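# Transfer iron pellets from beaker into tube, then cap

## Task

Get every iron pellet out of the beaker and into the clear tube. Then set the beaker upright on the bench again. Finally, lay the loose disc on top of the pellets so that both rods pass through its holes. It only counts if all of this still holds once the robot lets go.

## Robot and tools

Robot: two arms, left_arm and right_arm, each with a parallel two-finger gripper and a wrist camera (cam_left_wrist and cam_right_wrist, both 672x504). In the scene frame the origin is at table-top height, halfway between the nominal arm bases. +z is up, +x points out over the table, and left_arm is on the +y side. Arm names do not match image sides. Calibrated bases: left_arm at (-0.008, +0.324, +0.005) m, quat_wxyz (+1.000, 0, 0, +0.031); right_arm at (+0.019, -0.239, +0.001) m, quat_wxyz (+1.000, 0, 0, +0.011). Every hand position, quaternion, target and wrist-camera pose is given in that arm's own base frame. Fixed cameras and the table use the scene frame. The fingers point along the gripper's +z axis and close along its y axis. end_effector_position is the point between the pads, about 1 cm short of the fingertips.

Row format, shared by all motion tools: one flat list of 16 numbers. The first 8 are for left_arm and the last 8 for right_arm, each as x, y, z, qw, qx, qy, qz, opening. x, y, z is an absolute position in metres in that arm's base frame, not an offset. The quaternion is an absolute orientation, w first. Opening runs from -1 (closed) to +1 (fully open, 0.093 m). Every row must carry both arms. To keep an arm still, send its last reported pose and its current opening again. Writing 0 is a real command, not a blank. To hold an orientation, repeat the same quaternion on every row rather than copying the drifting reported one.

execute_actions(actions, cameras): actions is a list of actions. Each action is a list of up to 15 rows, one row per 1/30 s control step; a short action repeats its last row until 15 steps have passed. An action is refused for both arms if any target lies more than 0.6 m from that gripper's present position along any of the gripper's own axes. If the first action fails this check, or any action is malformed, the whole call is refused. An empty actions list returns camera images and the full state, including the scene number.

move(target, speed, blend, opening_speed, grip_force, blocking, cameras): drives each gripper in a straight line to absolute row poses, with no 0.6 m limit. target is one row or a list of up to 15 rows, which share 10 s in total. speed is in m/s, 0.002 to 2.9, default 0.25; rotation is limited to twice that in rad/s. speed is either one number or one per target. blend (m) rounds corners in a list; 0 means stop at each target. opening_speed is in scale units per second, at least 0.2. grip_force is per-pad force in N, 10 to 50 (full). It persists once set, and low values close slowly. blocking=false returns after about 0.5 s while the motion carries on. A new move replaces a running one. Paths ignore obstacles and the other arm. The result adds a move: line giving the ending (done, off_target, moving, held, fault) and any limits (paced = pose clipped; held = steps withheld).

wait(seconds): 0 to 10 s; the arms keep their last command. stop(): brakes a running move. zoom_image(camera, region): camera is cam_left_wrist or cam_right_wrist; region is [x0, y0, x1, y1] in pixels from the top-left corner, at most 504 wide and 504 high. It only works on the latest images. read_manual(section): licence text only, with no motion. finished_scene(scene): ends the scene for good and takes the current scene number. Make no other call in the same reply.

Reading results: each result lists pose, Hand target (where the arm is actually being sent, which may fall short of what you asked for), Tool commands, grip_measured, Joint positions (the last entry is the finger gap in metres), joint torques and velocities. On grip_measured, +1 is open and -1 closed. The pads meet near -0.94, and each millimetre of object width adds about 0.0208. The reading may run up to 0.02 high. For a firm hold on a rigid piece, send at least 0.24 below its width reading; round or small items need lower values. Keep sending that value to hold, and send well above the width reading to release. Orientation commands are clipped to within 40 degrees of the current orientation per step, so large turns take several actions. Friction and gravity leave the hand low, short or tilted, especially at long reach. Check the result after each move and correct. Small moves may go astray.

Motor heat: MOTOR HOT appears at 75 °C. At 90 °C that arm folds and idles, and at 100 °C it goes limp. Avoid long holds at full stretch and pushing against things it cannot reach.

Avoid: dropping or tossing parts, releasing anything still moving, fast impacts, hard presses on the bench or fixtures, and arm-to-arm contact, including one gripper pinching the other's fingers. Anything that falls or is left off the table fails the task. Also avoid strain on the camera cables, paths close to an arm's own base (go around), and faults, since any arm stop costs. A camera stand sits behind the arms. Loose objects may now and then be nudged by outside pushes. Slower moves track better and hit softer, but the clock runs during thinking too.

Each tool is called after "Call:" as a command line: name --argument value for each argument, lists and objects as JSON in quotes; but a table of rows of numbers goes row by row, as --pt "numbers of a row", without its own name.

## Session

Call:
execute_actions --actions '[]'

Scene clock: 0.00 s.
left_arm: end_effector_position=(+0.1846, -0.1050, +0.1424) grip_measured=+1.000 end_effector_quat_wxyz=(+0.546, -0.052, +0.834, -0.062) | right_arm: end_effector_position=(+0.1979, +0.1263, +0.1469) grip_measured=+1.000 end_effector_quat_wxyz=(+0.575, -0.077, +0.804, +0.134)
Joint positions: left_arm=[-1.271 0.61 0.378 -0.667 -1.041 -1.001 0.093] | right_arm=[1.024 0.319 0.198 -0.274 0.661 0.384 0.093]
Joint velocities: within noise
Joint torques (N m): no reading
Heat: left arm: 28 °C; right arm: 27 °C.
Hand target: left_arm +0.1850, -0.1061, +0.1459; +0.548, -0.055, +0.832, -0.065 | right_arm +0.1989, +0.1270, +0.1548; +0.580, -0.071, +0.799, +0.139
Tool commands: left_gripper/opening=+1.0 right_gripper/opening=+1.0

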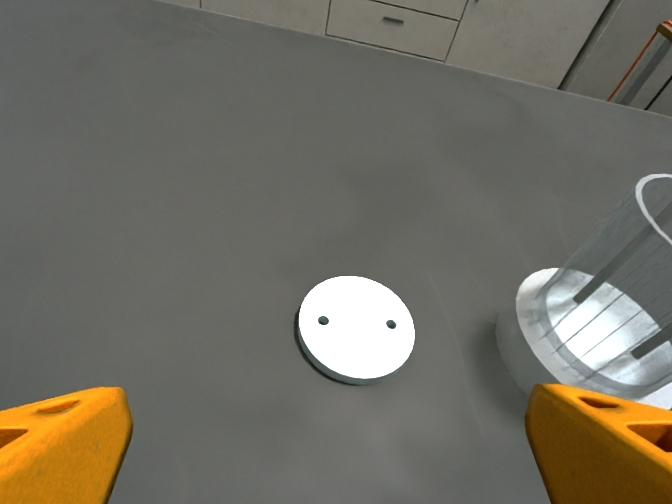

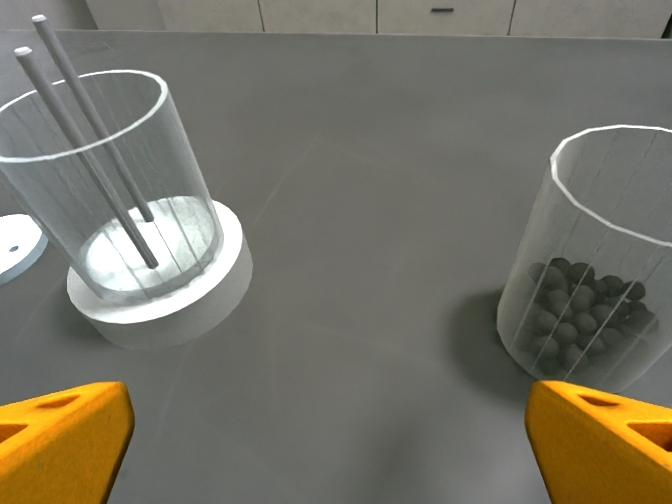

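Call:
move --target '[0.16,-0.05,0.25,0.537,0,0.843,0,1,0.12,0.02,0.2,0.537,0,0.843,0,1]' --cameras '["all"]'

Scene clock: 56.13 s.
left_arm: end_effector_position=(+0.1596, -0.0502, +0.2427) grip_measured=+1.000 end_effector_quat_wxyz=(+0.531, +0.003, +0.848, +0.001) | right_arm: end_effector_position=(+0.1224, +0.0172, +0.1936) grip_measured=+1.000 end_effector_quat_wxyz=(+0.511, +0.008, +0.860, +0.004)
Joint positions: left_arm=[-1.411 0.621 0.874 -1.505 -1.093 -1.208 0.093] | right_arm=[-0.6 -0.002 0.686 -1.27 -0.517 -0.297 0.093]
Joint torques (N m): left_arm=[-0.9 2.51 8.28 0.71 -0.77 -0.25] | right_arm=[-0.79 3.59 6.6 1.75 -0.34 -0.16]
Heat: left arm: 32 °C; right arm: 36 °C.
Hand target: left_arm +0.1601, -0.0500, +0.2499; +0.537, +0.000, +0.844, -0.001 | right_arm +0.1206, +0.0200, +0.2003; +0.520, +0.000, +0.854, +0.000
Off the commanded pose: left_arm 0.007 m, 1 deg | right_arm 0.007 m, 4 deg.
shoulder posture changed (right arm): the wrist came as close to joint 1's axis as it can, and the arm is now in the other of its two shoulder postures.
joint sent to its limit (right arm) — joint 2 (shoulder), lower limit. The joint targets still meet the commanded pose.
move: off_target (right_arm)

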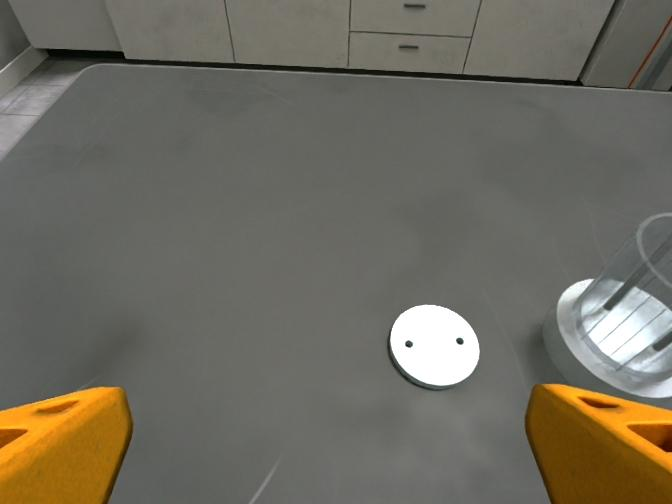

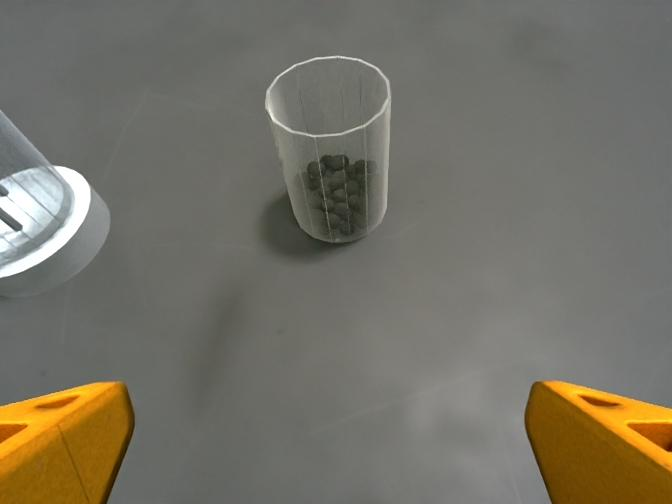

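Call:
move --target '[0.16,-0.05,0.25,0.537,0,0.843,0,1,0.245,0.018,0.10,0.7071,0,0.7071,0,1]' --cameras '["cam_right_wrist"]'

Scene clock: 75.03 s.
left_arm: end_effector_position=(+0.1596, -0.0502, +0.2427) grip_measured=+1.000 end_effector_quat_wxyz=(+0.531, +0.003, +0.848, +0.001) | right_arm: end_effector_position=(+0.1699, +0.0101, +0.1360) grip_measured=+1.000 end_effector_quat_wxyz=(+0.557, -0.028, +0.825, +0.092)
Joint positions: left_arm=[-1.411 0.621 0.874 -1.505 -1.093 -1.208 0.093] | right_arm=[-0.909 -0.002 0.313 -1.032 -0.984 -0.498 0.093]
Joint torques (N m): left_arm=[-0.83 2.43 8.25 0.72 -0.77 -0.22] | right_arm=[0.08 2.89 6.39 1.34 -0.27 -0.03]
Heat: left arm: 33 °C; right arm: 36 °C.
Hand target: left_arm +0.1602, -0.0500, +0.2498; +0.537, +0.000, +0.844, -0.001 | right_arm +0.1686, +0.0104, +0.1343; +0.551, -0.022, +0.829, +0.093
Off the commanded pose: left_arm 0.007 m, 1 deg | right_arm 0.084 m, 25 deg.
ARM HIT: the right arm struck itself hard. It can cost score.
shoulder posture changed (right arm): the wrist came as close to joint 1's axis as it can, and the arm is now in the other of its two shoulder postures.
move: held (right_arm; a check stopped the path); limits=held
pose unreachable (right arm): on one or more control steps of this call, first in action 0 (counted from 0), this arm could not follow its commanded pose, so it was not sent that pose on those steps. It may still have moved: this result reports where it is.
cause: moving toward the commanded pose would bring two parts of the arm too close to each other (its upper arm (the part past joint 2) and its gripper housing, with joints 3 (elbow) to 6 (wrist roll) between them, 8 mm apart when it was first held).
Images, in order (width x height): cam_right_wrist 672x504.

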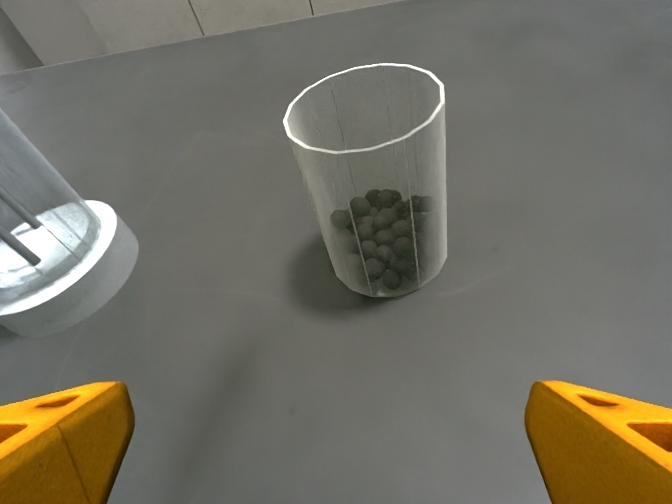

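Call:
move --pt "0.16 -0.05 0.25 0.537 0 0.843 0 1 0.19 0.015 0.21 0.573 0 0.819 0 1" --pt "0.16 -0.05 0.25 0.537 0 0.843 0 1 0.25 0.015 0.24 0.609 0 0.793 0 1" --speed 0.15 --cameras '["cam_right_wrist"]'

Scene clock: 87.17 s.
left_arm: end_effector_position=(+0.1596, -0.0502, +0.2427) grip_measured=+1.000 end_effector_quat_wxyz=(+0.531, +0.003, +0.848, +0.001) | right_arm: end_effector_position=(+0.2465, +0.0148, +0.2228) grip_measured=+1.000 end_effector_quat_wxyz=(+0.592, +0.001, +0.806, -0.002)
Joint positions: left_arm=[-1.411 0.621 0.874 -1.505 -1.093 -1.208 0.093] | right_arm=[0.179 0.402 0.479 -0.385 0.175 0.054 0.093]
Joint torques (N m): left_arm=[-0.87 2.5 8.29 0.71 -0.77 -0.25] | right_arm=[-0.77 2.14 9.77 2.24 -0.06 -0.16]
Heat: left arm: 33 °C; right arm: 37 °C.
Hand target: left_arm +0.1601, -0.0500, +0.2499; +0.537, +0.000, +0.844, -0.001 | right_arm +0.2489, +0.0149, +0.2398; +0.609, +0.000, +0.793, +0.000
Off the commanded pose: left_arm 0.007 m, 1 deg | right_arm 0.018 m, 2 deg.
move: off_target (right_arm)
Images, in order (width x height): cam_right_wrist 672x504.

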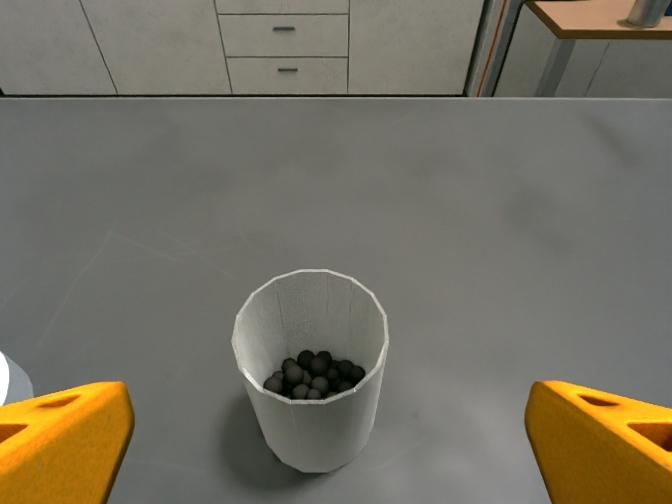

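Call:
move --pt "0.16 -0.05 0.25 0.537 0 0.843 0 1 0.235 0.024 0.17 0.7071 0 0.7071 0 1" --pt "0.16 -0.05 0.25 0.537 0 0.843 0 1 0.238 0.024 0.093 0.7071 0 0.7071 0 1" --speed 0.15 --cameras '["cam_right_wrist"]'

Scene clock: 100.67 s.
left_arm: end_effector_position=(+0.1596, -0.0502, +0.2427) grip_measured=+1.000 end_effector_quat_wxyz=(+0.531, +0.003, +0.848, +0.001) | right_arm: end_effector_position=(+0.2358, +0.0226, +0.1447) grip_measured=+1.000 end_effector_quat_wxyz=(+0.657, +0.003, +0.754, -0.013)
Joint positions: left_arm=[-1.411 0.621 0.874 -1.505 -1.093 -1.208 0.093] | right_arm=[0.366 0.013 0.019 -0.153 0.385 0.04 0.093]
Joint torques (N m): left_arm=[-0.79 2.44 8.25 0.73 -0.77 -0.22] | right_arm=[-0.08 1.52 7.25 2.08 0.06 -0.07]
Heat: left arm: 33 °C; right arm: 41 °C.
Hand target: left_arm +0.1602, -0.0500, +0.2498; +0.537, +0.000, +0.844, -0.001 | right_arm +0.2359, +0.0227, +0.1476; +0.662, +0.004, +0.750, -0.011
Off the commanded pose: left_arm 0.007 m, 1 deg | right_arm 0.052 m, 8 deg.
move: held (right_arm; a check stopped the path); path passed 1 of 2 targets; limits=held
pose unreachable (right arm): on one or more control steps of this call, first in action 0 (counted from 0), this arm could not follow its commanded pose, so it was not sent that pose on those steps. It may still have moved: this result reports where it is.
cause: moving toward the commanded pose would bring two parts of the arm too close to each other (its upper arm (the part past joint 2) and its wrist (the part past joint 5), with joints 3 (elbow) to 5 (wrist yaw) between them, 7 mm apart when it was first held).
Images, in order (width x height): cam_right_wrist 672x504.

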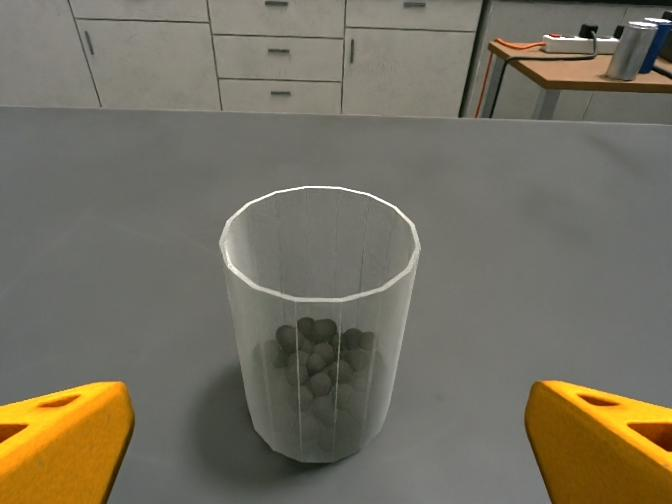

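Call:
move --pt "0.16 -0.05 0.25 0.537 0 0.843 0 1 0.245 0.024 0.17 0.53 0 0.848 0 1" --pt "0.16 -0.05 0.25 0.537 0 0.843 0 1 0.27 0.024 0.145 0.515 0 0.857 0 1" --speed 0.12 --cameras '["cam_right_wrist"]'

Scene clock: 122.17 s.
left_arm: end_effector_position=(+0.1596, -0.0502, +0.2427) grip_measured=+1.000 end_effector_quat_wxyz=(+0.531, +0.003, +0.848, +0.001) | right_arm: end_effector_position=(+0.2672, +0.0239, +0.1425) grip_measured=+1.000 end_effector_quat_wxyz=(+0.509, +0.001, +0.861, -0.002)
Joint positions: left_arm=[-1.411 0.621 0.874 -1.505 -1.093 -1.208 0.093] | right_arm=[0.202 0.622 0.353 -0.243 0.181 0.098 0.093]
Joint torques (N m): left_arm=[-0.88 2.5 8.29 0.71 -0.78 -0.24] | right_arm=[-0.79 0.58 7.21 2.07 -0.04 -0.11]
Heat: left arm: 34 °C; right arm: 42 °C.
Hand target: left_arm +0.1601, -0.0500, +0.2499; +0.537, +0.000, +0.844, -0.001 | right_arm +0.2698, +0.0240, +0.1450; +0.515, +0.000, +0.857, +0.000
Off the commanded pose: left_arm 0.007 m, 1 deg | right_arm 0.004 m, 1 deg.
move: done
Images, in order (width x height): cam_right_wrist 672x504.

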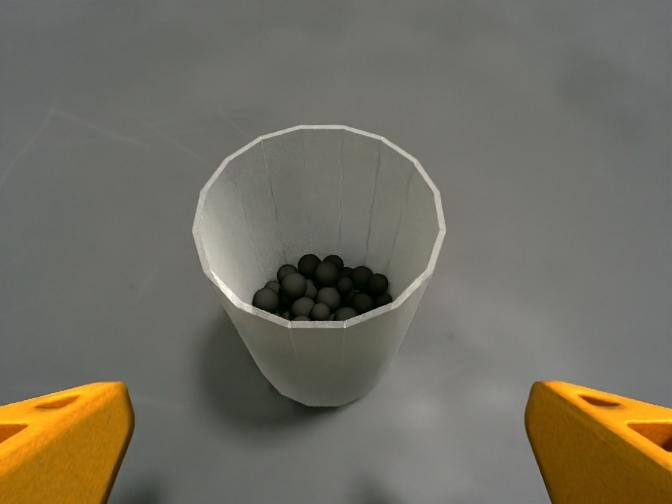

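Call:
move --target '[0.16,-0.05,0.25,0.537,0,0.843,0,1,0.31,0.027,0.148,0.515,0,0.857,0,1]' --speed 0.12 --cameras '["cam_right_wrist"]'

Scene clock: 133.60 s.
left_arm: end_effector_position=(+0.1596, -0.0502, +0.2427) grip_measured=+1.000 end_effector_quat_wxyz=(+0.531, +0.003, +0.848, +0.001) | right_arm: end_effector_position=(+0.2998, +0.0260, +0.1300) grip_measured=+1.000 end_effector_quat_wxyz=(+0.494, +0.001, +0.870, -0.004)
Joint positions: left_arm=[-1.411 0.621 0.874 -1.505 -1.093 -1.208 0.093] | right_arm=[0.174 0.868 0.387 -0.064 0.156 0.088 0.093]
Joint torques (N m): left_arm=[-0.88 2.48 8.31 0.71 -0.78 -0.25] | right_arm=[-0.8 -0.69 10.11 2.11 -0.04 -0.16]
Heat: left arm: 34 °C; right arm: 43 °C.
Hand target: left_arm +0.1601, -0.0500, +0.2499; +0.537, +0.000, +0.844, -0.001 | right_arm +0.3087, +0.0269, +0.1483; +0.515, +0.000, +0.857, +0.000
Off the commanded pose: left_arm 0.007 m, 1 deg | right_arm 0.021 m, 3 deg.
move: off_target (right_arm)
Images, in order (width x height): cam_right_wrist 672x504.

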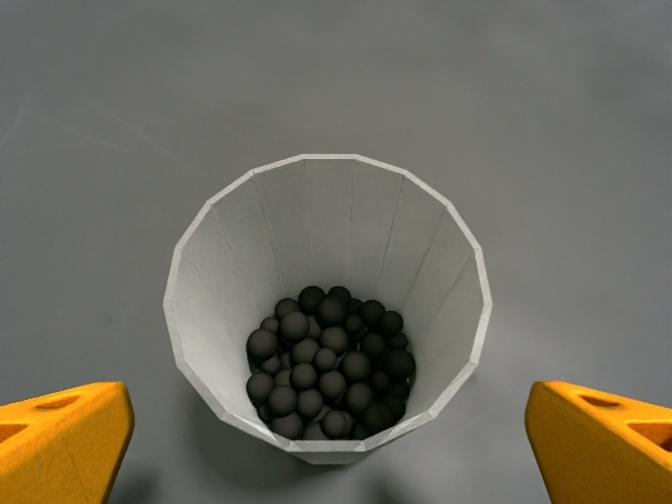

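Call:
move --target '[0.16,-0.05,0.25,0.537,0,0.843,0,1,0.335,0.0272,0.118,0.57,0,0.8216,0,1]' --speed 0.08 --cameras '["cam_right_wrist"]'

Call:
move --target '[0.16,-0.05,0.25,0.537,0,0.843,0,1,0.346,0.0272,0.086,0.59,0,0.807,0,1]' --speed 0.08 --cameras '["cam_right_wrist"]'

Scene clock: 151.37 s.
left_arm: end_effector_position=(+0.1596, -0.0502, +0.2427) grip_measured=+1.000 end_effector_quat_wxyz=(+0.531, +0.003, +0.848, +0.001) | right_arm: end_effector_position=(+0.3328, +0.0276, +0.1145) grip_measured=+1.000 end_effector_quat_wxyz=(+0.561, +0.002, +0.828, -0.001)
Joint positions: left_arm=[-1.411 0.621 0.874 -1.505 -1.093 -1.208 0.093] | right_arm=[0.16 1.118 0.259 0.476 0.153 0.062 0.093]
Joint torques (N m): left_arm=[-0.9 2.5 8.28 0.71 -0.78 -0.24] | right_arm=[-0.81 -1.76 6.09 2.25 -0.07 -0.15]
Heat: left arm: 35 °C; right arm: 45 °C.
Hand target: left_arm +0.1601, -0.0500, +0.2499; +0.537, +0.000, +0.844, -0.001 | right_arm +0.3349, +0.0272, +0.1180; +0.570, +0.000, +0.822, +0.000
Off the commanded pose: left_arm 0.007 m, 1 deg | right_arm 0.004 m, 1 deg.
move: done
Images, in order (width x height): cam_right_wrist 672x504.

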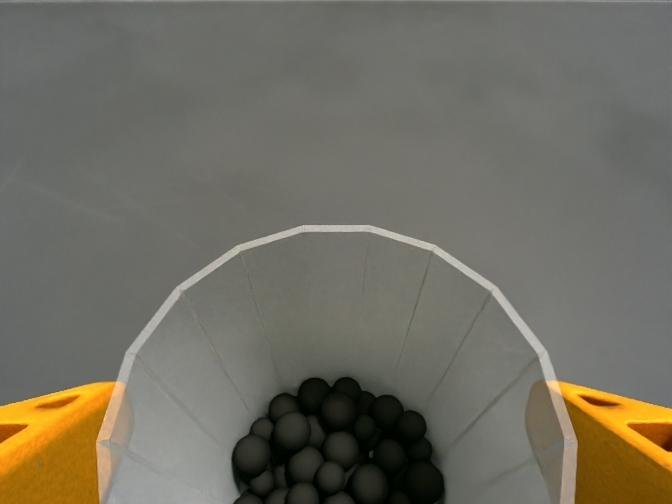

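Scene clock: 152.83 s.
left_arm: end_effector_position=(+0.1596, -0.0502, +0.2427) grip_measured=+1.000 end_effector_quat_wxyz=(+0.531, +0.003, +0.848, +0.001) | right_arm: end_effector_position=(+0.3445, +0.0274, +0.0820) grip_measured=+1.000 end_effector_quat_wxyz=(+0.581, +0.003, +0.814, -0.002)
Joint positions: left_arm=[-1.411 0.621 0.874 -1.505 -1.093 -1.208 0.093] | right_arm=[0.153 1.434 0.181 0.919 0.151 0.053 0.093]
Joint torques (N m): left_arm=[-0.9 2.47 8.29 0.71 -0.78 -0.25] | right_arm=[-0.81 -2.81 4.48 2.29 -0.09 -0.15]
Heat: left arm: 35 °C; right arm: 45 °C.
Hand target: left_arm +0.1601, -0.0500, +0.2499; +0.537, +0.000, +0.844, -0.001 | right_arm +0.3459, +0.0271, +0.0860; +0.590, +0.000, +0.808, +0.000
Off the commanded pose: left_arm 0.007 m, 1 deg | right_arm 0.004 m, 1 deg.
move: done
Images, in order (width x height): cam_right_wrist 672x504.

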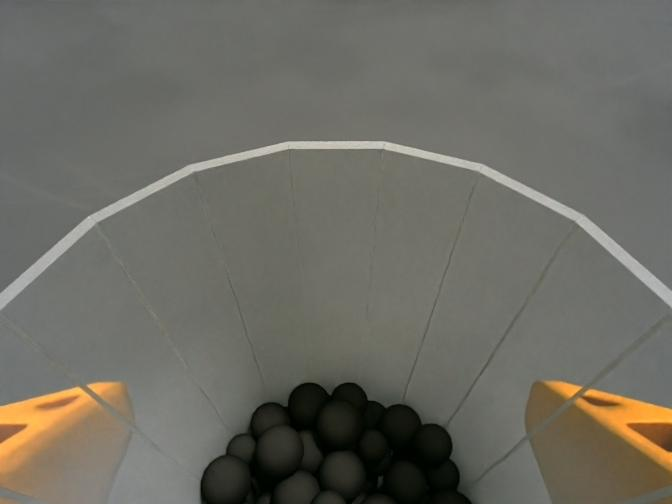

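Call:
move --target '[0.16,-0.05,0.25,0.537,0,0.843,0,1,0.346,0.0271,0.086,0.59,0,0.807,0,0.3]' --grip_force '[50,30]'

Call:
wait --seconds 1 --cameras '["cam_right_wrist"]'

Scene clock: 159.60 s.
left_arm: end_effector_position=(+0.1596, -0.0502, +0.2427) grip_measured=+1.000 end_effector_quat_wxyz=(+0.531, +0.003, +0.848, +0.001) | right_arm: end_effector_position=(+0.3445, +0.0272, +0.0822) grip_measured=+0.616 end_effector_quat_wxyz=(+0.581, +0.003, +0.814, -0.002)
Joint positions: left_arm=[-1.411 0.621 0.874 -1.505 -1.093 -1.208 0.093] | right_arm=[0.152 1.434 0.181 0.919 0.15 0.052 0.075]
Joint torques (N m): left_arm=[-0.9 2.5 8.29 0.71 -0.77 -0.24] | right_arm=[-0.77 -2.8 4.46 2.3 -0.1 -0.14]
Heat: left arm: 35 °C; right arm: 47 °C.
Hand target: left_arm +0.1601, -0.0500, +0.2499; +0.537, +0.000, +0.844, -0.001 | right_arm +0.3459, +0.0271, +0.0860; +0.590, +0.000, +0.808, +0.000
Off the commanded pose: left_arm 0.007 m, 1 deg | right_arm 0.004 m, 1 deg.
grip_force (N): 50, 30
move: done

Scene clock: 160.60 s.
left_arm: end_effector_position=(+0.1596, -0.0502, +0.2427) grip_measured=+1.000 end_effector_quat_wxyz=(+0.531, +0.003, +0.848, +0.001) | right_arm: end_effector_position=(+0.3445, +0.0272, +0.0822) grip_measured=+0.608 end_effector_quat_wxyz=(+0.581, +0.003, +0.814, -0.002)
Joint positions: left_arm=[-1.411 0.621 0.874 -1.505 -1.093 -1.208 0.093] | right_arm=[0.152 1.434 0.181 0.919 0.15 0.052 0.074]
Joint torques (N m): left_arm=[-0.88 2.47 8.29 0.71 -0.78 -0.25] | right_arm=[-0.79 -2.8 4.46 2.3 -0.1 -0.14]
Heat: left arm: 35 °C; right arm: 47 °C.
Hand target: left_arm +0.1601, -0.0500, +0.2499; +0.537, +0.000, +0.844, -0.001 | right_arm +0.3459, +0.0271, +0.0860; +0.590, +0.000, +0.808, +0.000
Tool commands: left_gripper/opening=+1.0 right_gripper/opening=+0.3
Off the commanded pose: left_arm 0.007 m, 1 deg | right_arm 0.004 m, 1 deg.
grip_force (N): 50, 30
wait: 1.00 s; at rest by 0.17 s
Images, in order (width x height): cam_right_wrist 672x504.

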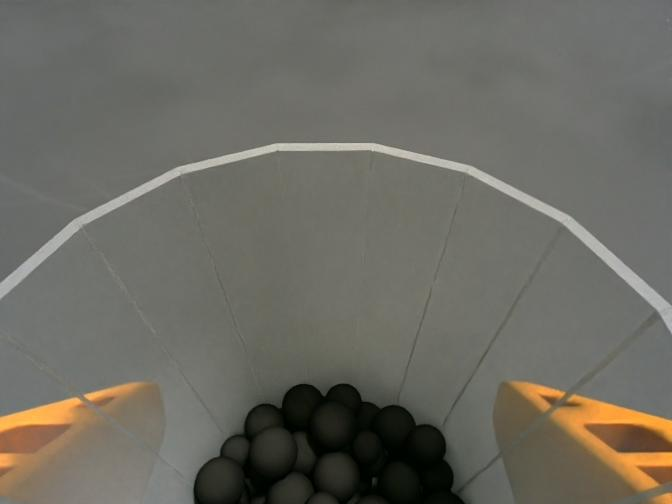

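Call:
move --target '[0.17,-0.25,0.3,0.537,0,0.843,0,1,0.346,0.0271,0.216,0.59,0,0.807,0,0.3]' --speed 0.2 --cameras '["all"]'

Scene clock: 180.77 s.
left_arm: end_effector_position=(+0.1696, -0.2460, +0.2931) grip_measured=+1.000 end_effector_quat_wxyz=(+0.531, +0.009, +0.847, +0.012) | right_arm: end_effector_position=(+0.3353, +0.0265, +0.1762) grip_measured=+0.608 end_effector_quat_wxyz=(+0.541, -0.003, +0.841, -0.007)
Joint positions: left_arm=[-1.498 1.476 1.491 -1.46 -1.116 -1.397 0.093] | right_arm=[0.152 0.969 0.512 0.025 0.146 0.051 0.074]
Joint torques (N m): left_arm=[-0.43 -3.82 8.61 0.58 -0.78 -0.2] | right_arm=[-0.73 -4.38 10.96 2.46 -0.02 -0.13]
Heat: left arm: 36 °C; right arm: 50 °C.
Hand target: left_arm +0.1699, -0.2498, +0.3000; +0.537, +0.000, +0.843, +0.000 | right_arm +0.3432, +0.0267, +0.2160; +0.590, +0.000, +0.807, -0.001
Off the commanded pose: left_arm 0.008 m, 2 deg | right_arm 0.041 m, 7 deg.
grip_force (N): 50, 30
move: off_target (right_arm)

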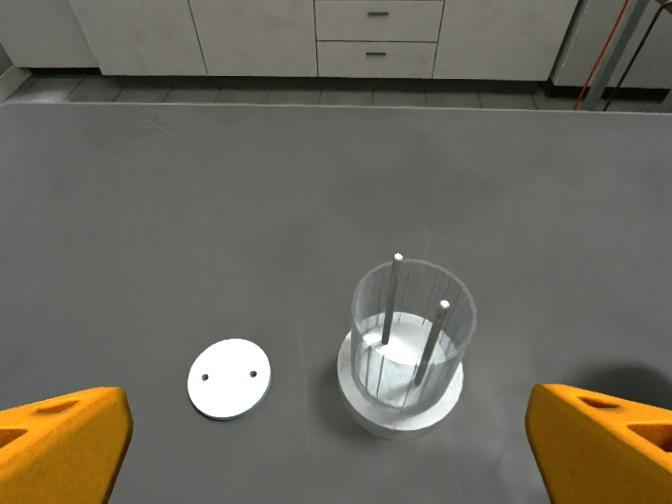

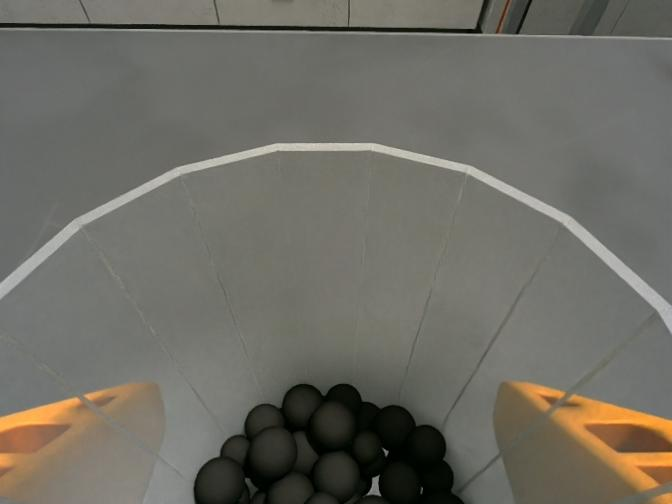

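Call:
move --target '[0.18,-0.09,0.27,0.537,0,0.843,0,1,0.27,0.17,0.2,0.64,0,0.768,0,0.3]' --speed 0.2 --cameras '["all"]'

Scene clock: 229.00 s.
left_arm: end_effector_position=(+0.1794, -0.0892, +0.2711) grip_measured=+1.000 end_effector_quat_wxyz=(+0.539, +0.002, +0.843, +0.006) | right_arm: end_effector_position=(+0.2653, +0.1664, +0.1787) grip_measured=+0.608 end_effector_quat_wxyz=(+0.617, -0.035, +0.786, -0.022)
Joint positions: left_arm=[-1.285 0.764 0.972 -1.246 -1.061 -0.963 0.093] | right_arm=[1.018 1.068 0.44 0.2 0.964 0.279 0.074]
Joint torques (N m): left_arm=[0.75 0.06 6.06 1.42 -0.39 0.06] | right_arm=[0.16 -2.26 9.03 2.25 0.65 0.07]
Heat: left arm: 37 °C; right arm: 56 °C.
Hand target: left_arm +0.1799, -0.0900, +0.2701; +0.537, +0.000, +0.843, +0.000 | right_arm +0.2691, +0.1693, +0.1996; +0.639, +0.000, +0.769, +0.000
Off the commanded pose: left_arm 0.001 m, 1 deg | right_arm 0.022 m, 6 deg.
grip_force (N): 50, 30
move: off_target (right_arm)

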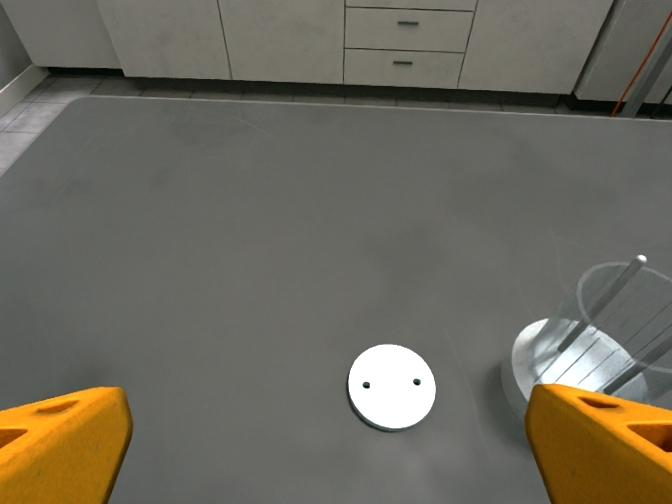

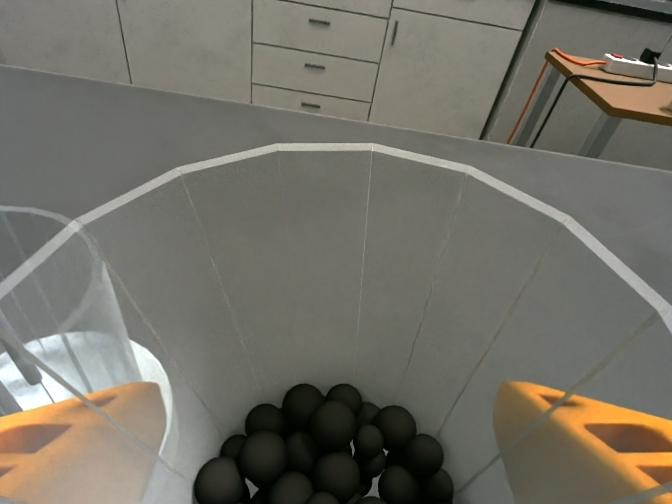

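Call:
move --target '[0.18,-0.09,0.27,0.537,0,0.843,0,1,0.23,0.12,0.22,0.622,-0.222,0.727,0.19,0.3]' --speed 0.2 --cameras '["cam_right_wrist"]'

Scene clock: 252.03 s.
left_arm: end_effector_position=(+0.1794, -0.0893, +0.2711) grip_measured=+1.000 end_effector_quat_wxyz=(+0.538, +0.002, +0.843, +0.006) | right_arm: end_effector_position=(+0.2265, +0.1175, +0.1932) grip_measured=+0.608 end_effector_quat_wxyz=(+0.587, -0.215, +0.758, +0.188)
Joint positions: left_arm=[-1.285 0.764 0.972 -1.245 -1.061 -0.962 0.093] | right_arm=[0.291 0.372 0.302 -0.184 -0.287 -0.04 0.074]
Joint torques (N m): left_arm=[0.77 0.05 6.05 1.42 -0.4 0.07] | right_arm=[-0.77 0.38 9.39 2.56 -0.28 -0.18]
Heat: left arm: 37 °C; right arm: 55 °C.
Hand target: left_arm +0.1799, -0.0900, +0.2701; +0.537, +0.000, +0.843, +0.000 | right_arm +0.2277, +0.1189, +0.2196; +0.622, -0.222, +0.727, +0.189
Off the commanded pose: left_arm 0.001 m, 1 deg | right_arm 0.027 m, 5 deg.
grip_force (N): 50, 30
move: off_target (right_arm)
Images, in order (width x height): cam_right_wrist 672x504.

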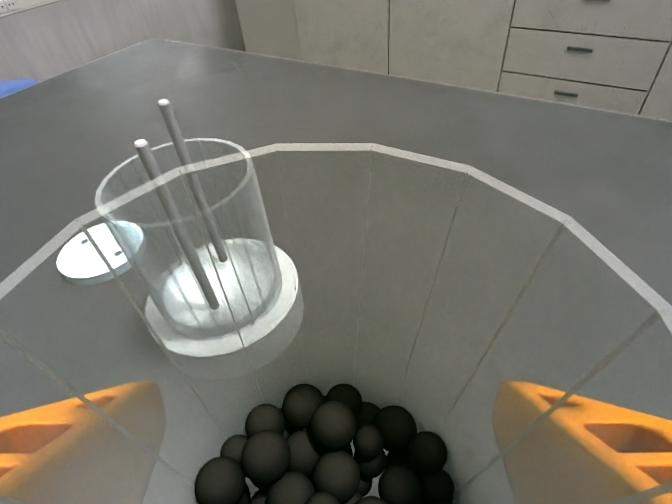

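Call:
move --pt "0.18 -0.09 0.27 0.537 0 0.843 0 1 0.35 0.16 0.225 0.632 -0.218 0.719 0.191 0.3" --pt "0.18 -0.09 0.27 0.537 0 0.843 0 1 0.368 0.195 0.22 0.656 -0.504 0.526 -0.194 0.3" --speed 0.25 --cameras '["all"]'

Scene clock: 315.13 s.
left_arm: end_effector_position=(+0.1794, -0.0893, +0.2711) grip_measured=+1.000 end_effector_quat_wxyz=(+0.538, +0.002, +0.843, +0.006) | right_arm: end_effector_position=(+0.3562, +0.1869, +0.1780) grip_measured=+0.605 end_effector_quat_wxyz=(+0.609, -0.530, +0.563, -0.178)
Joint positions: left_arm=[-1.285 0.764 0.972 -1.245 -1.061 -0.962 0.093] | right_arm=[0.491 1.334 0.482 0.654 0.02 -1.036 0.074]
Joint torques (N m): left_arm=[0.77 0.03 6.05 1.42 -0.39 0.06] | right_arm=[0.2 -4.4 10.58 2.83 0 -0.16]
Heat: left arm: 37 °C; right arm: 62 °C.
Hand target: left_arm +0.1799, -0.0900, +0.2701; +0.537, +0.000, +0.843, +0.000 | right_arm +0.3645, +0.1931, +0.2198; +0.655, -0.505, +0.527, -0.194
Off the commanded pose: left_arm 0.001 m, 1 deg | right_arm 0.044 m, 8 deg.
grip_force (N): 50, 30
move: off_target (right_arm)

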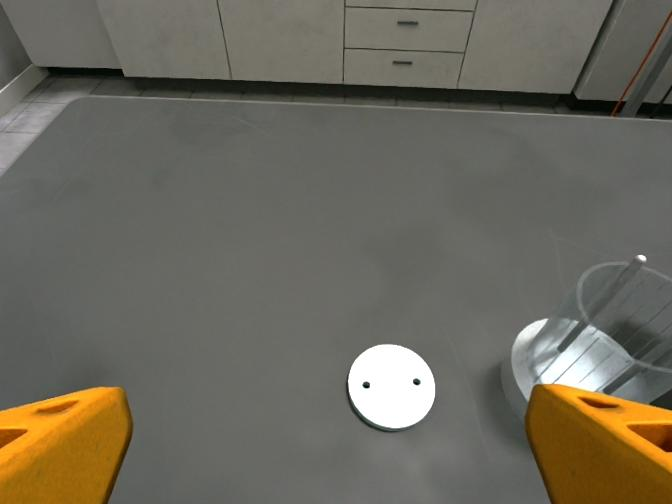

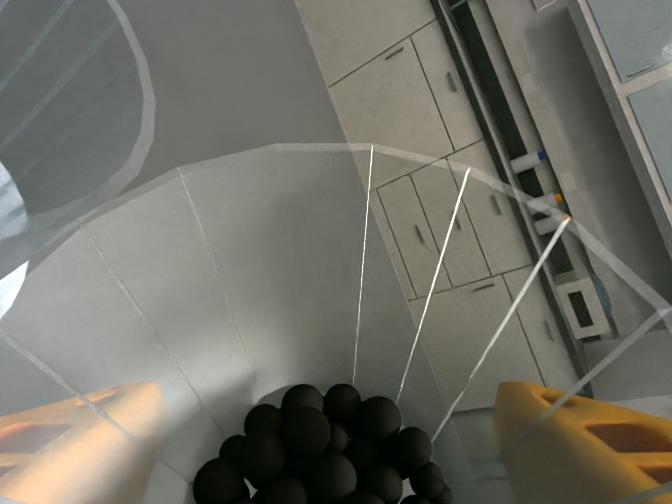

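Call:
move --target '[0.18,-0.09,0.27,0.537,0,0.843,0,1,0.411,0.251,0.236,0.668,-0.5637,0.4268,-0.2319,0.3]' --speed 0.15 --cameras '["all"]'

Scene clock: 337.07 s.
left_arm: end_effector_position=(+0.1794, -0.0893, +0.2711) grip_measured=+1.000 end_effector_quat_wxyz=(+0.538, +0.002, +0.843, +0.006) | right_arm: end_effector_position=(+0.4027, +0.2381, +0.1913) grip_measured=+0.605 end_effector_quat_wxyz=(+0.618, -0.592, +0.469, -0.218)
Joint positions: left_arm=[-1.285 0.764 0.972 -1.245 -1.061 -0.962 0.093] | right_arm=[0.519 1.596 0.709 0.744 -0.043 -1.247 0.074]
Joint torques (N m): left_arm=[0.75 0.02 6.06 1.42 -0.39 0.07] | right_arm=[0.59 -6.53 10.69 2.89 -0.2 -0.18]
Heat: left arm: 37 °C; right arm: 67 °C.
Hand target: left_arm +0.1799, -0.0900, +0.2701; +0.537, +0.000, +0.843, +0.000 | right_arm +0.4071, +0.2485, +0.2358; +0.667, -0.564, +0.428, -0.232
Off the commanded pose: left_arm 0.001 m, 1 deg | right_arm 0.047 m, 8 deg.
grip_force (N): 50, 30
move: off_target (right_arm)

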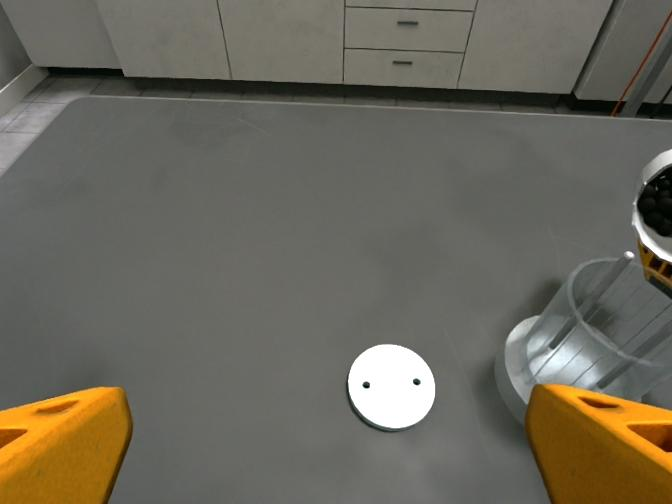

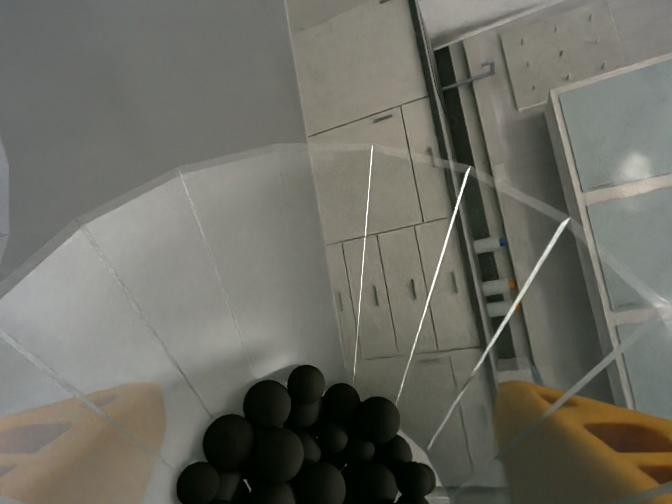

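Call:
move --target '[0.17,-0.2,0.3,0.537,0,0.843,0,1,0.411,0.251,0.236,0.668,-0.5637,0.4268,-0.2319,0.3]' --cameras '["cam_left_wrist"]'

Scene clock: 344.87 s.
left_arm: end_effector_position=(+0.1703, -0.1984, +0.2936) grip_measured=+1.000 end_effector_quat_wxyz=(+0.531, +0.003, +0.848, +0.002) | right_arm: end_effector_position=(+0.4027, +0.2381, +0.1913) grip_measured=+0.605 end_effector_quat_wxyz=(+0.618, -0.593, +0.469, -0.218)
Joint positions: left_arm=[-1.476 1.278 1.334 -1.434 -1.11 -1.349 0.093] | right_arm=[0.519 1.596 0.709 0.744 -0.043 -1.247 0.074]
Joint torques (N m): left_arm=[-0.79 -1.98 8.65 0.49 -0.8 -0.25] | right_arm=[0.57 -6.5 10.7 2.88 -0.23 -0.11]
Heat: left arm: 37 °C; right arm: 69 °C.
Hand target: left_arm +0.1701, -0.1999, +0.2999; +0.537, +0.000, +0.843, +0.000 | right_arm +0.4072, +0.2486, +0.2357; +0.667, -0.564, +0.428, -0.232
Off the commanded pose: left_arm 0.007 m, 1 deg | right_arm 0.047 m, 8 deg.
grip_force (N): 50, 30
move: off_target (right_arm)
Images, in order (width x height): cam_left_wrist 672x504.

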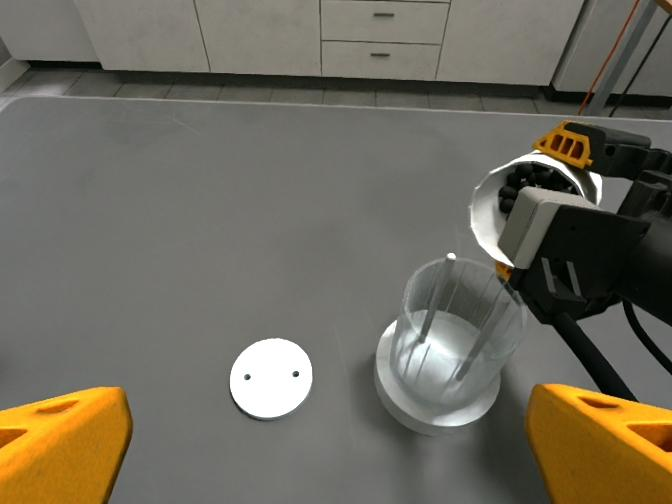

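Call:
move --target '[0.17,-0.2,0.3,0.537,0,0.843,0,1,0.411,0.251,0.236,0.608,-0.6374,0.306,-0.3604,0.3]' --speed 0.2 --cameras '["cam_left_wrist"]'

Scene clock: 373.93 s.
left_arm: end_effector_position=(+0.1703, -0.1982, +0.2935) grip_measured=+1.000 end_effector_quat_wxyz=(+0.531, +0.003, +0.848, +0.002) | right_arm: end_effector_position=(+0.4061, +0.2443, +0.2121) grip_measured=+0.605 end_effector_quat_wxyz=(-0.590, +0.652, -0.335, +0.339)
Joint positions: left_arm=[-1.476 1.278 1.334 -1.435 -1.11 -1.351 0.093] | right_arm=[0.523 1.599 0.736 0.788 -0.052 -1.622 0.074]
Joint torques (N m): left_arm=[-0.8 -1.94 8.68 0.47 -0.81 -0.25] | right_arm=[0.24 -5.91 9.42 2.46 -0.07 -0.36]
Heat: left arm: 37 °C; right arm: 72 °C.
Hand target: left_arm +0.1700, -0.1999, +0.2999; +0.537, +0.000, +0.843, +0.000 | right_arm +0.4097, +0.2501, +0.2358; -0.607, +0.638, -0.307, +0.361
Off the commanded pose: left_arm 0.007 m, 1 deg | right_arm 0.025 m, 5 deg.
grip_force (N): 50, 30
move: off_target (right_arm)
Images, in order (width x height): cam_left_wrist 672x504.

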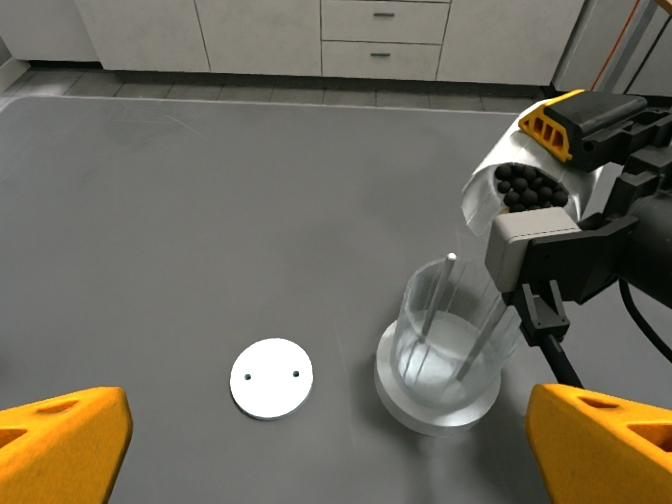

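Call:
move --pt "0.17 -0.2 0.3 0.537 0 0.843 0 1 0.414 0.244 0.214 0.608 -0.6374 0.306 -0.3604 0.3" --pt "0.17 -0.2 0.3 0.537 0 0.843 0 1 0.404 0.26 0.214 0.5325 -0.6825 0.1847 -0.4651 0.3" --speed '[0.15,0.15]' --blend 0.01 --cameras '["cam_left_wrist"]'

Scene clock: 385.93 s.
left_arm: end_effector_position=(+0.1703, -0.1982, +0.2935) grip_measured=+1.000 end_effector_quat_wxyz=(+0.531, +0.003, +0.848, +0.002) | right_arm: end_effector_position=(+0.4028, +0.2582, +0.2496) grip_measured=+0.605 end_effector_quat_wxyz=(-0.584, +0.633, -0.190, +0.471)
Joint positions: left_arm=[-1.476 1.278 1.334 -1.435 -1.11 -1.351 0.093] | right_arm=[0.554 1.65 0.736 1.039 -0.046 -1.951 0.074]
Joint torques (N m): left_arm=[-0.8 -1.95 8.68 0.47 -0.8 -0.25] | right_arm=[0.39 -5.56 4.49 1.08 0.15 -0.73]
Heat: left arm: 37 °C; right arm: 69 °C.
Hand target: left_arm +0.1700, -0.1999, +0.2999; +0.537, +0.000, +0.843, +0.000 | right_arm +0.4023, +0.2590, +0.2145; -0.536, +0.681, -0.183, +0.465
Off the commanded pose: left_arm 0.007 m, 1 deg | right_arm 0.036 m, 8 deg.
grip_force (N): 50, 30
move: off_target (right_arm)
Images, in order (width x height): cam_left_wrist 672x504.

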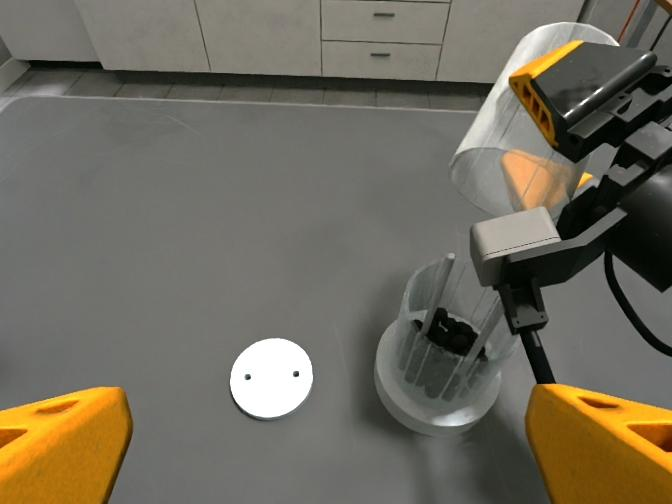

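Call:
move --target '[0.17,-0.2,0.3,0.537,0,0.843,0,1,0.404,0.26,0.31,0.5325,-0.6825,0.1847,-0.4651,0.3]' --speed 0.15 --cameras '["all"]'

Scene clock: 394.40 s.
left_arm: end_effector_position=(+0.1703, -0.1982, +0.2935) grip_measured=+1.000 end_effector_quat_wxyz=(+0.531, +0.003, +0.848, +0.002) | right_arm: end_effector_position=(+0.4066, +0.2584, +0.2804) grip_measured=+0.605 end_effector_quat_wxyz=(-0.516, +0.704, -0.197, +0.446)
Joint positions: left_arm=[-1.476 1.278 1.334 -1.435 -1.11 -1.351 0.093] | right_arm=[0.556 1.497 0.937 0.49 -0.029 -2.012 0.074]
Joint torques (N m): left_arm=[-0.8 -1.96 8.68 0.47 -0.8 -0.25] | right_arm=[0.46 -8.47 9.65 2.16 0.04 -0.14]
Heat: left arm: 38 °C; right arm: 64 °C.
Hand target: left_arm +0.1700, -0.1999, +0.2999; +0.537, +0.000, +0.843, +0.000 | right_arm +0.4033, +0.2594, +0.3097; -0.533, +0.683, -0.185, +0.465
Off the commanded pose: left_arm 0.007 m, 1 deg | right_arm 0.030 m, 4 deg.
grip_force (N): 50, 30
move: off_target (right_arm)

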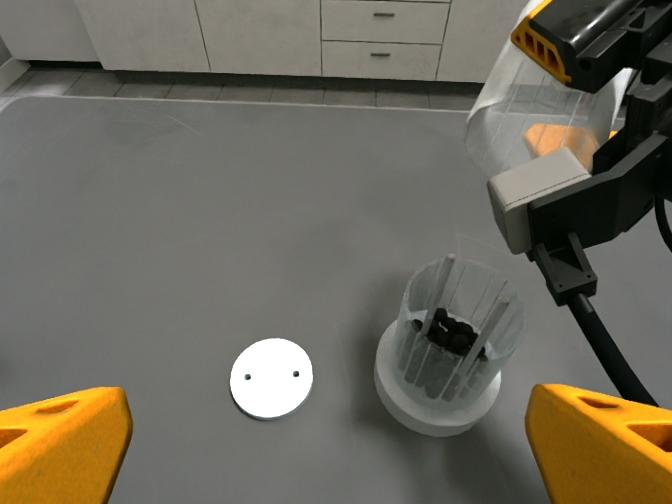

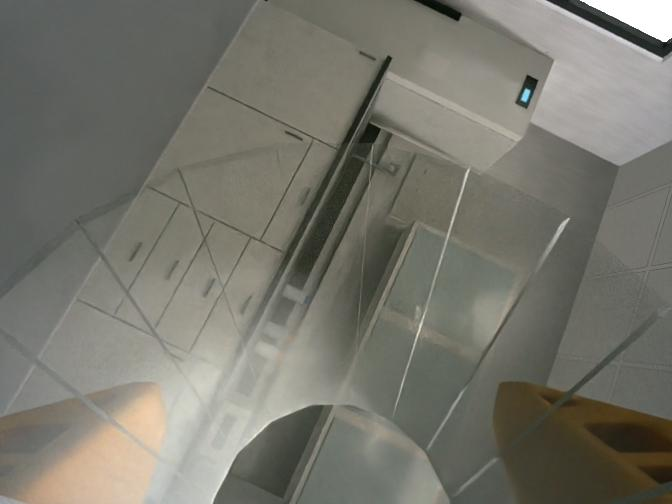

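Call:
move --pt "0.17 -0.2 0.3 0.537 0 0.843 0 1 0.39 0.19 0.28 0.656 -0.504 0.526 -0.194 0.3" --pt "0.17 -0.2 0.3 0.537 0 0.843 0 1 0.346 0.0271 0.16 0.59 0 0.807 0 0.3" --pt "0.17 -0.2 0.3 0.537 0 0.843 0 1 0.346 0.0271 0.11 0.59 0 0.807 0 0.3" --speed '[0.3,0.3,0.15]' --blend '[0.04,0,0]' --cameras '["all"]'

Scene clock: 406.80 s.
left_arm: end_effector_position=(+0.1703, -0.1982, +0.2935) grip_measured=+1.000 end_effector_quat_wxyz=(+0.531, +0.003, +0.848, +0.002) | right_arm: end_effector_position=(+0.3421, +0.0270, +0.1015) grip_measured=+0.605 end_effector_quat_wxyz=(+0.574, -0.007, +0.819, -0.009)
Joint positions: left_arm=[-1.476 1.278 1.334 -1.435 -1.11 -1.351 0.093] | right_arm=[0.151 1.266 0.226 0.688 0.147 0.03 0.074]
Joint torques (N m): left_arm=[-0.8 -1.96 8.68 0.47 -0.81 -0.25] | right_arm=[-0.73 -2.45 5.81 2.36 -0.07 0.08]
Heat: left arm: 38 °C; right arm: 64 °C.
Hand target: left_arm +0.1700, -0.1999, +0.2999; +0.537, +0.000, +0.843, +0.000 | right_arm +0.3458, +0.0270, +0.1100; +0.590, +0.000, +0.808, +0.000
Off the commanded pose: left_arm 0.007 m, 1 deg | right_arm 0.009 m, 3 deg.
grip_force (N): 50, 30
move: off_target (right_arm)

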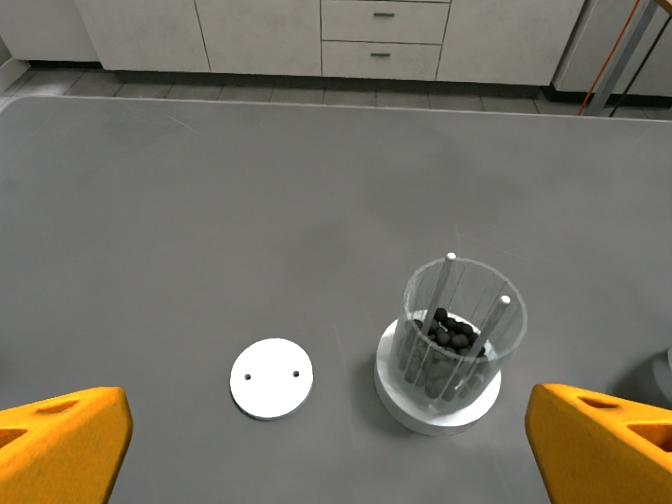

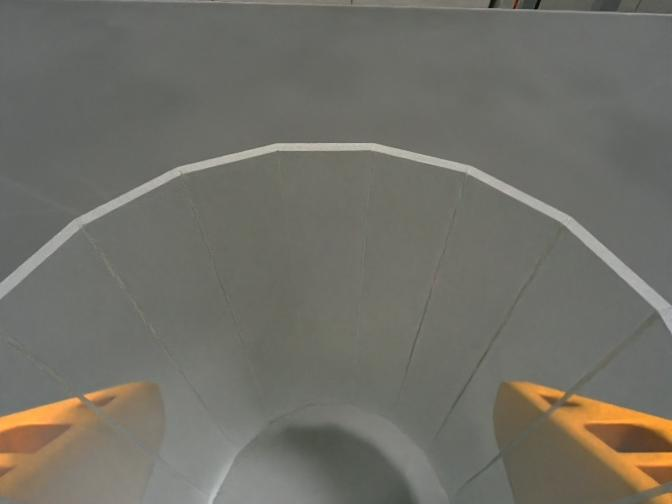

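Call:
move --target '[0.17,-0.2,0.3,0.537,0,0.843,0,1,0.347,0.0271,0.086,0.593,0.004,0.805,0.004,0.3]' --speed 0.04

Call:
move --target '[0.17,-0.2,0.3,0.537,0,0.843,0,1,0.347,0.0271,0.086,0.593,0.004,0.805,0.004,1]' --opening_speed 0.6 --cameras '["cam_right_wrist"]'

Scene clock: 415.20 s.
left_arm: end_effector_position=(+0.1703, -0.1982, +0.2935) grip_measured=+1.000 end_effector_quat_wxyz=(+0.531, +0.003, +0.848, +0.002) | right_arm: end_effector_position=(+0.3457, +0.0277, +0.0826) grip_measured=+0.605 end_effector_quat_wxyz=(+0.585, -0.002, +0.811, -0.003)
Joint positions: left_arm=[-1.476 1.278 1.334 -1.435 -1.11 -1.351 0.093] | right_arm=[0.151 1.448 0.18 0.943 0.146 0.042 0.074]
Joint torques (N m): left_arm=[-0.79 -1.95 8.69 0.47 -0.8 -0.25] | right_arm=[-0.88 -2.85 4.34 2.26 -0.09 0.06]
Heat: left arm: 38 °C; right arm: 64 °C.
Hand target: left_arm +0.1700, -0.1999, +0.2999; +0.537, +0.000, +0.843, +0.000 | right_arm +0.3469, +0.0270, +0.0860; +0.593, +0.004, +0.805, +0.004
Off the commanded pose: left_arm 0.007 m, 1 deg | right_arm 0.004 m, 2 deg.
grip_force (N): 50, 30
move: done

Scene clock: 416.60 s.
left_arm: end_effector_position=(+0.1703, -0.1982, +0.2935) grip_measured=+1.000 end_effector_quat_wxyz=(+0.531, +0.003, +0.848, +0.002) | right_arm: end_effector_position=(+0.3458, +0.0277, +0.0827) grip_measured=+1.000 end_effector_quat_wxyz=(+0.585, -0.002, +0.811, -0.003)
Joint positions: left_arm=[-1.476 1.278 1.334 -1.435 -1.11 -1.351 0.093] | right_arm=[0.151 1.448 0.18 0.944 0.146 0.042 0.093]
Joint torques (N m): left_arm=[-0.8 -1.96 8.68 0.47 -0.8 -0.25] | right_arm=[-0.88 -2.8 4.36 2.29 -0.09 0.06]
Heat: left arm: 38 °C; right arm: 64 °C.
Hand target: left_arm +0.1700, -0.1999, +0.2999; +0.537, +0.000, +0.843, +0.000 | right_arm +0.3469, +0.0270, +0.0860; +0.593, +0.004, +0.805, +0.004
Off the commanded pose: left_arm 0.007 m, 1 deg | right_arm 0.004 m, 2 deg.
grip_force (N): 50, 30
move: done
Images, in order (width x height): cam_right_wrist 672x504.

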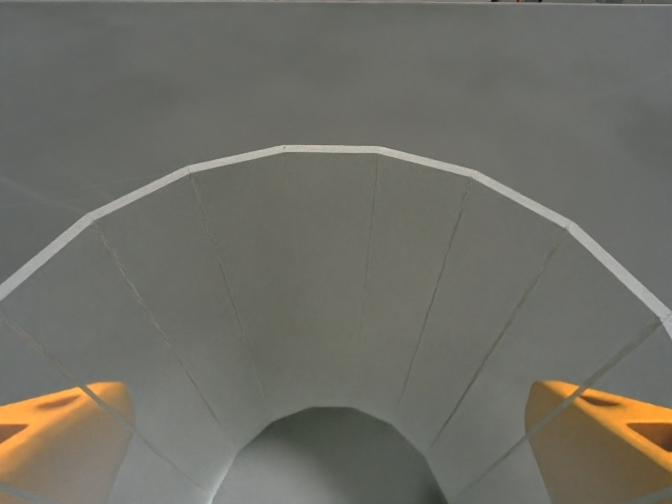

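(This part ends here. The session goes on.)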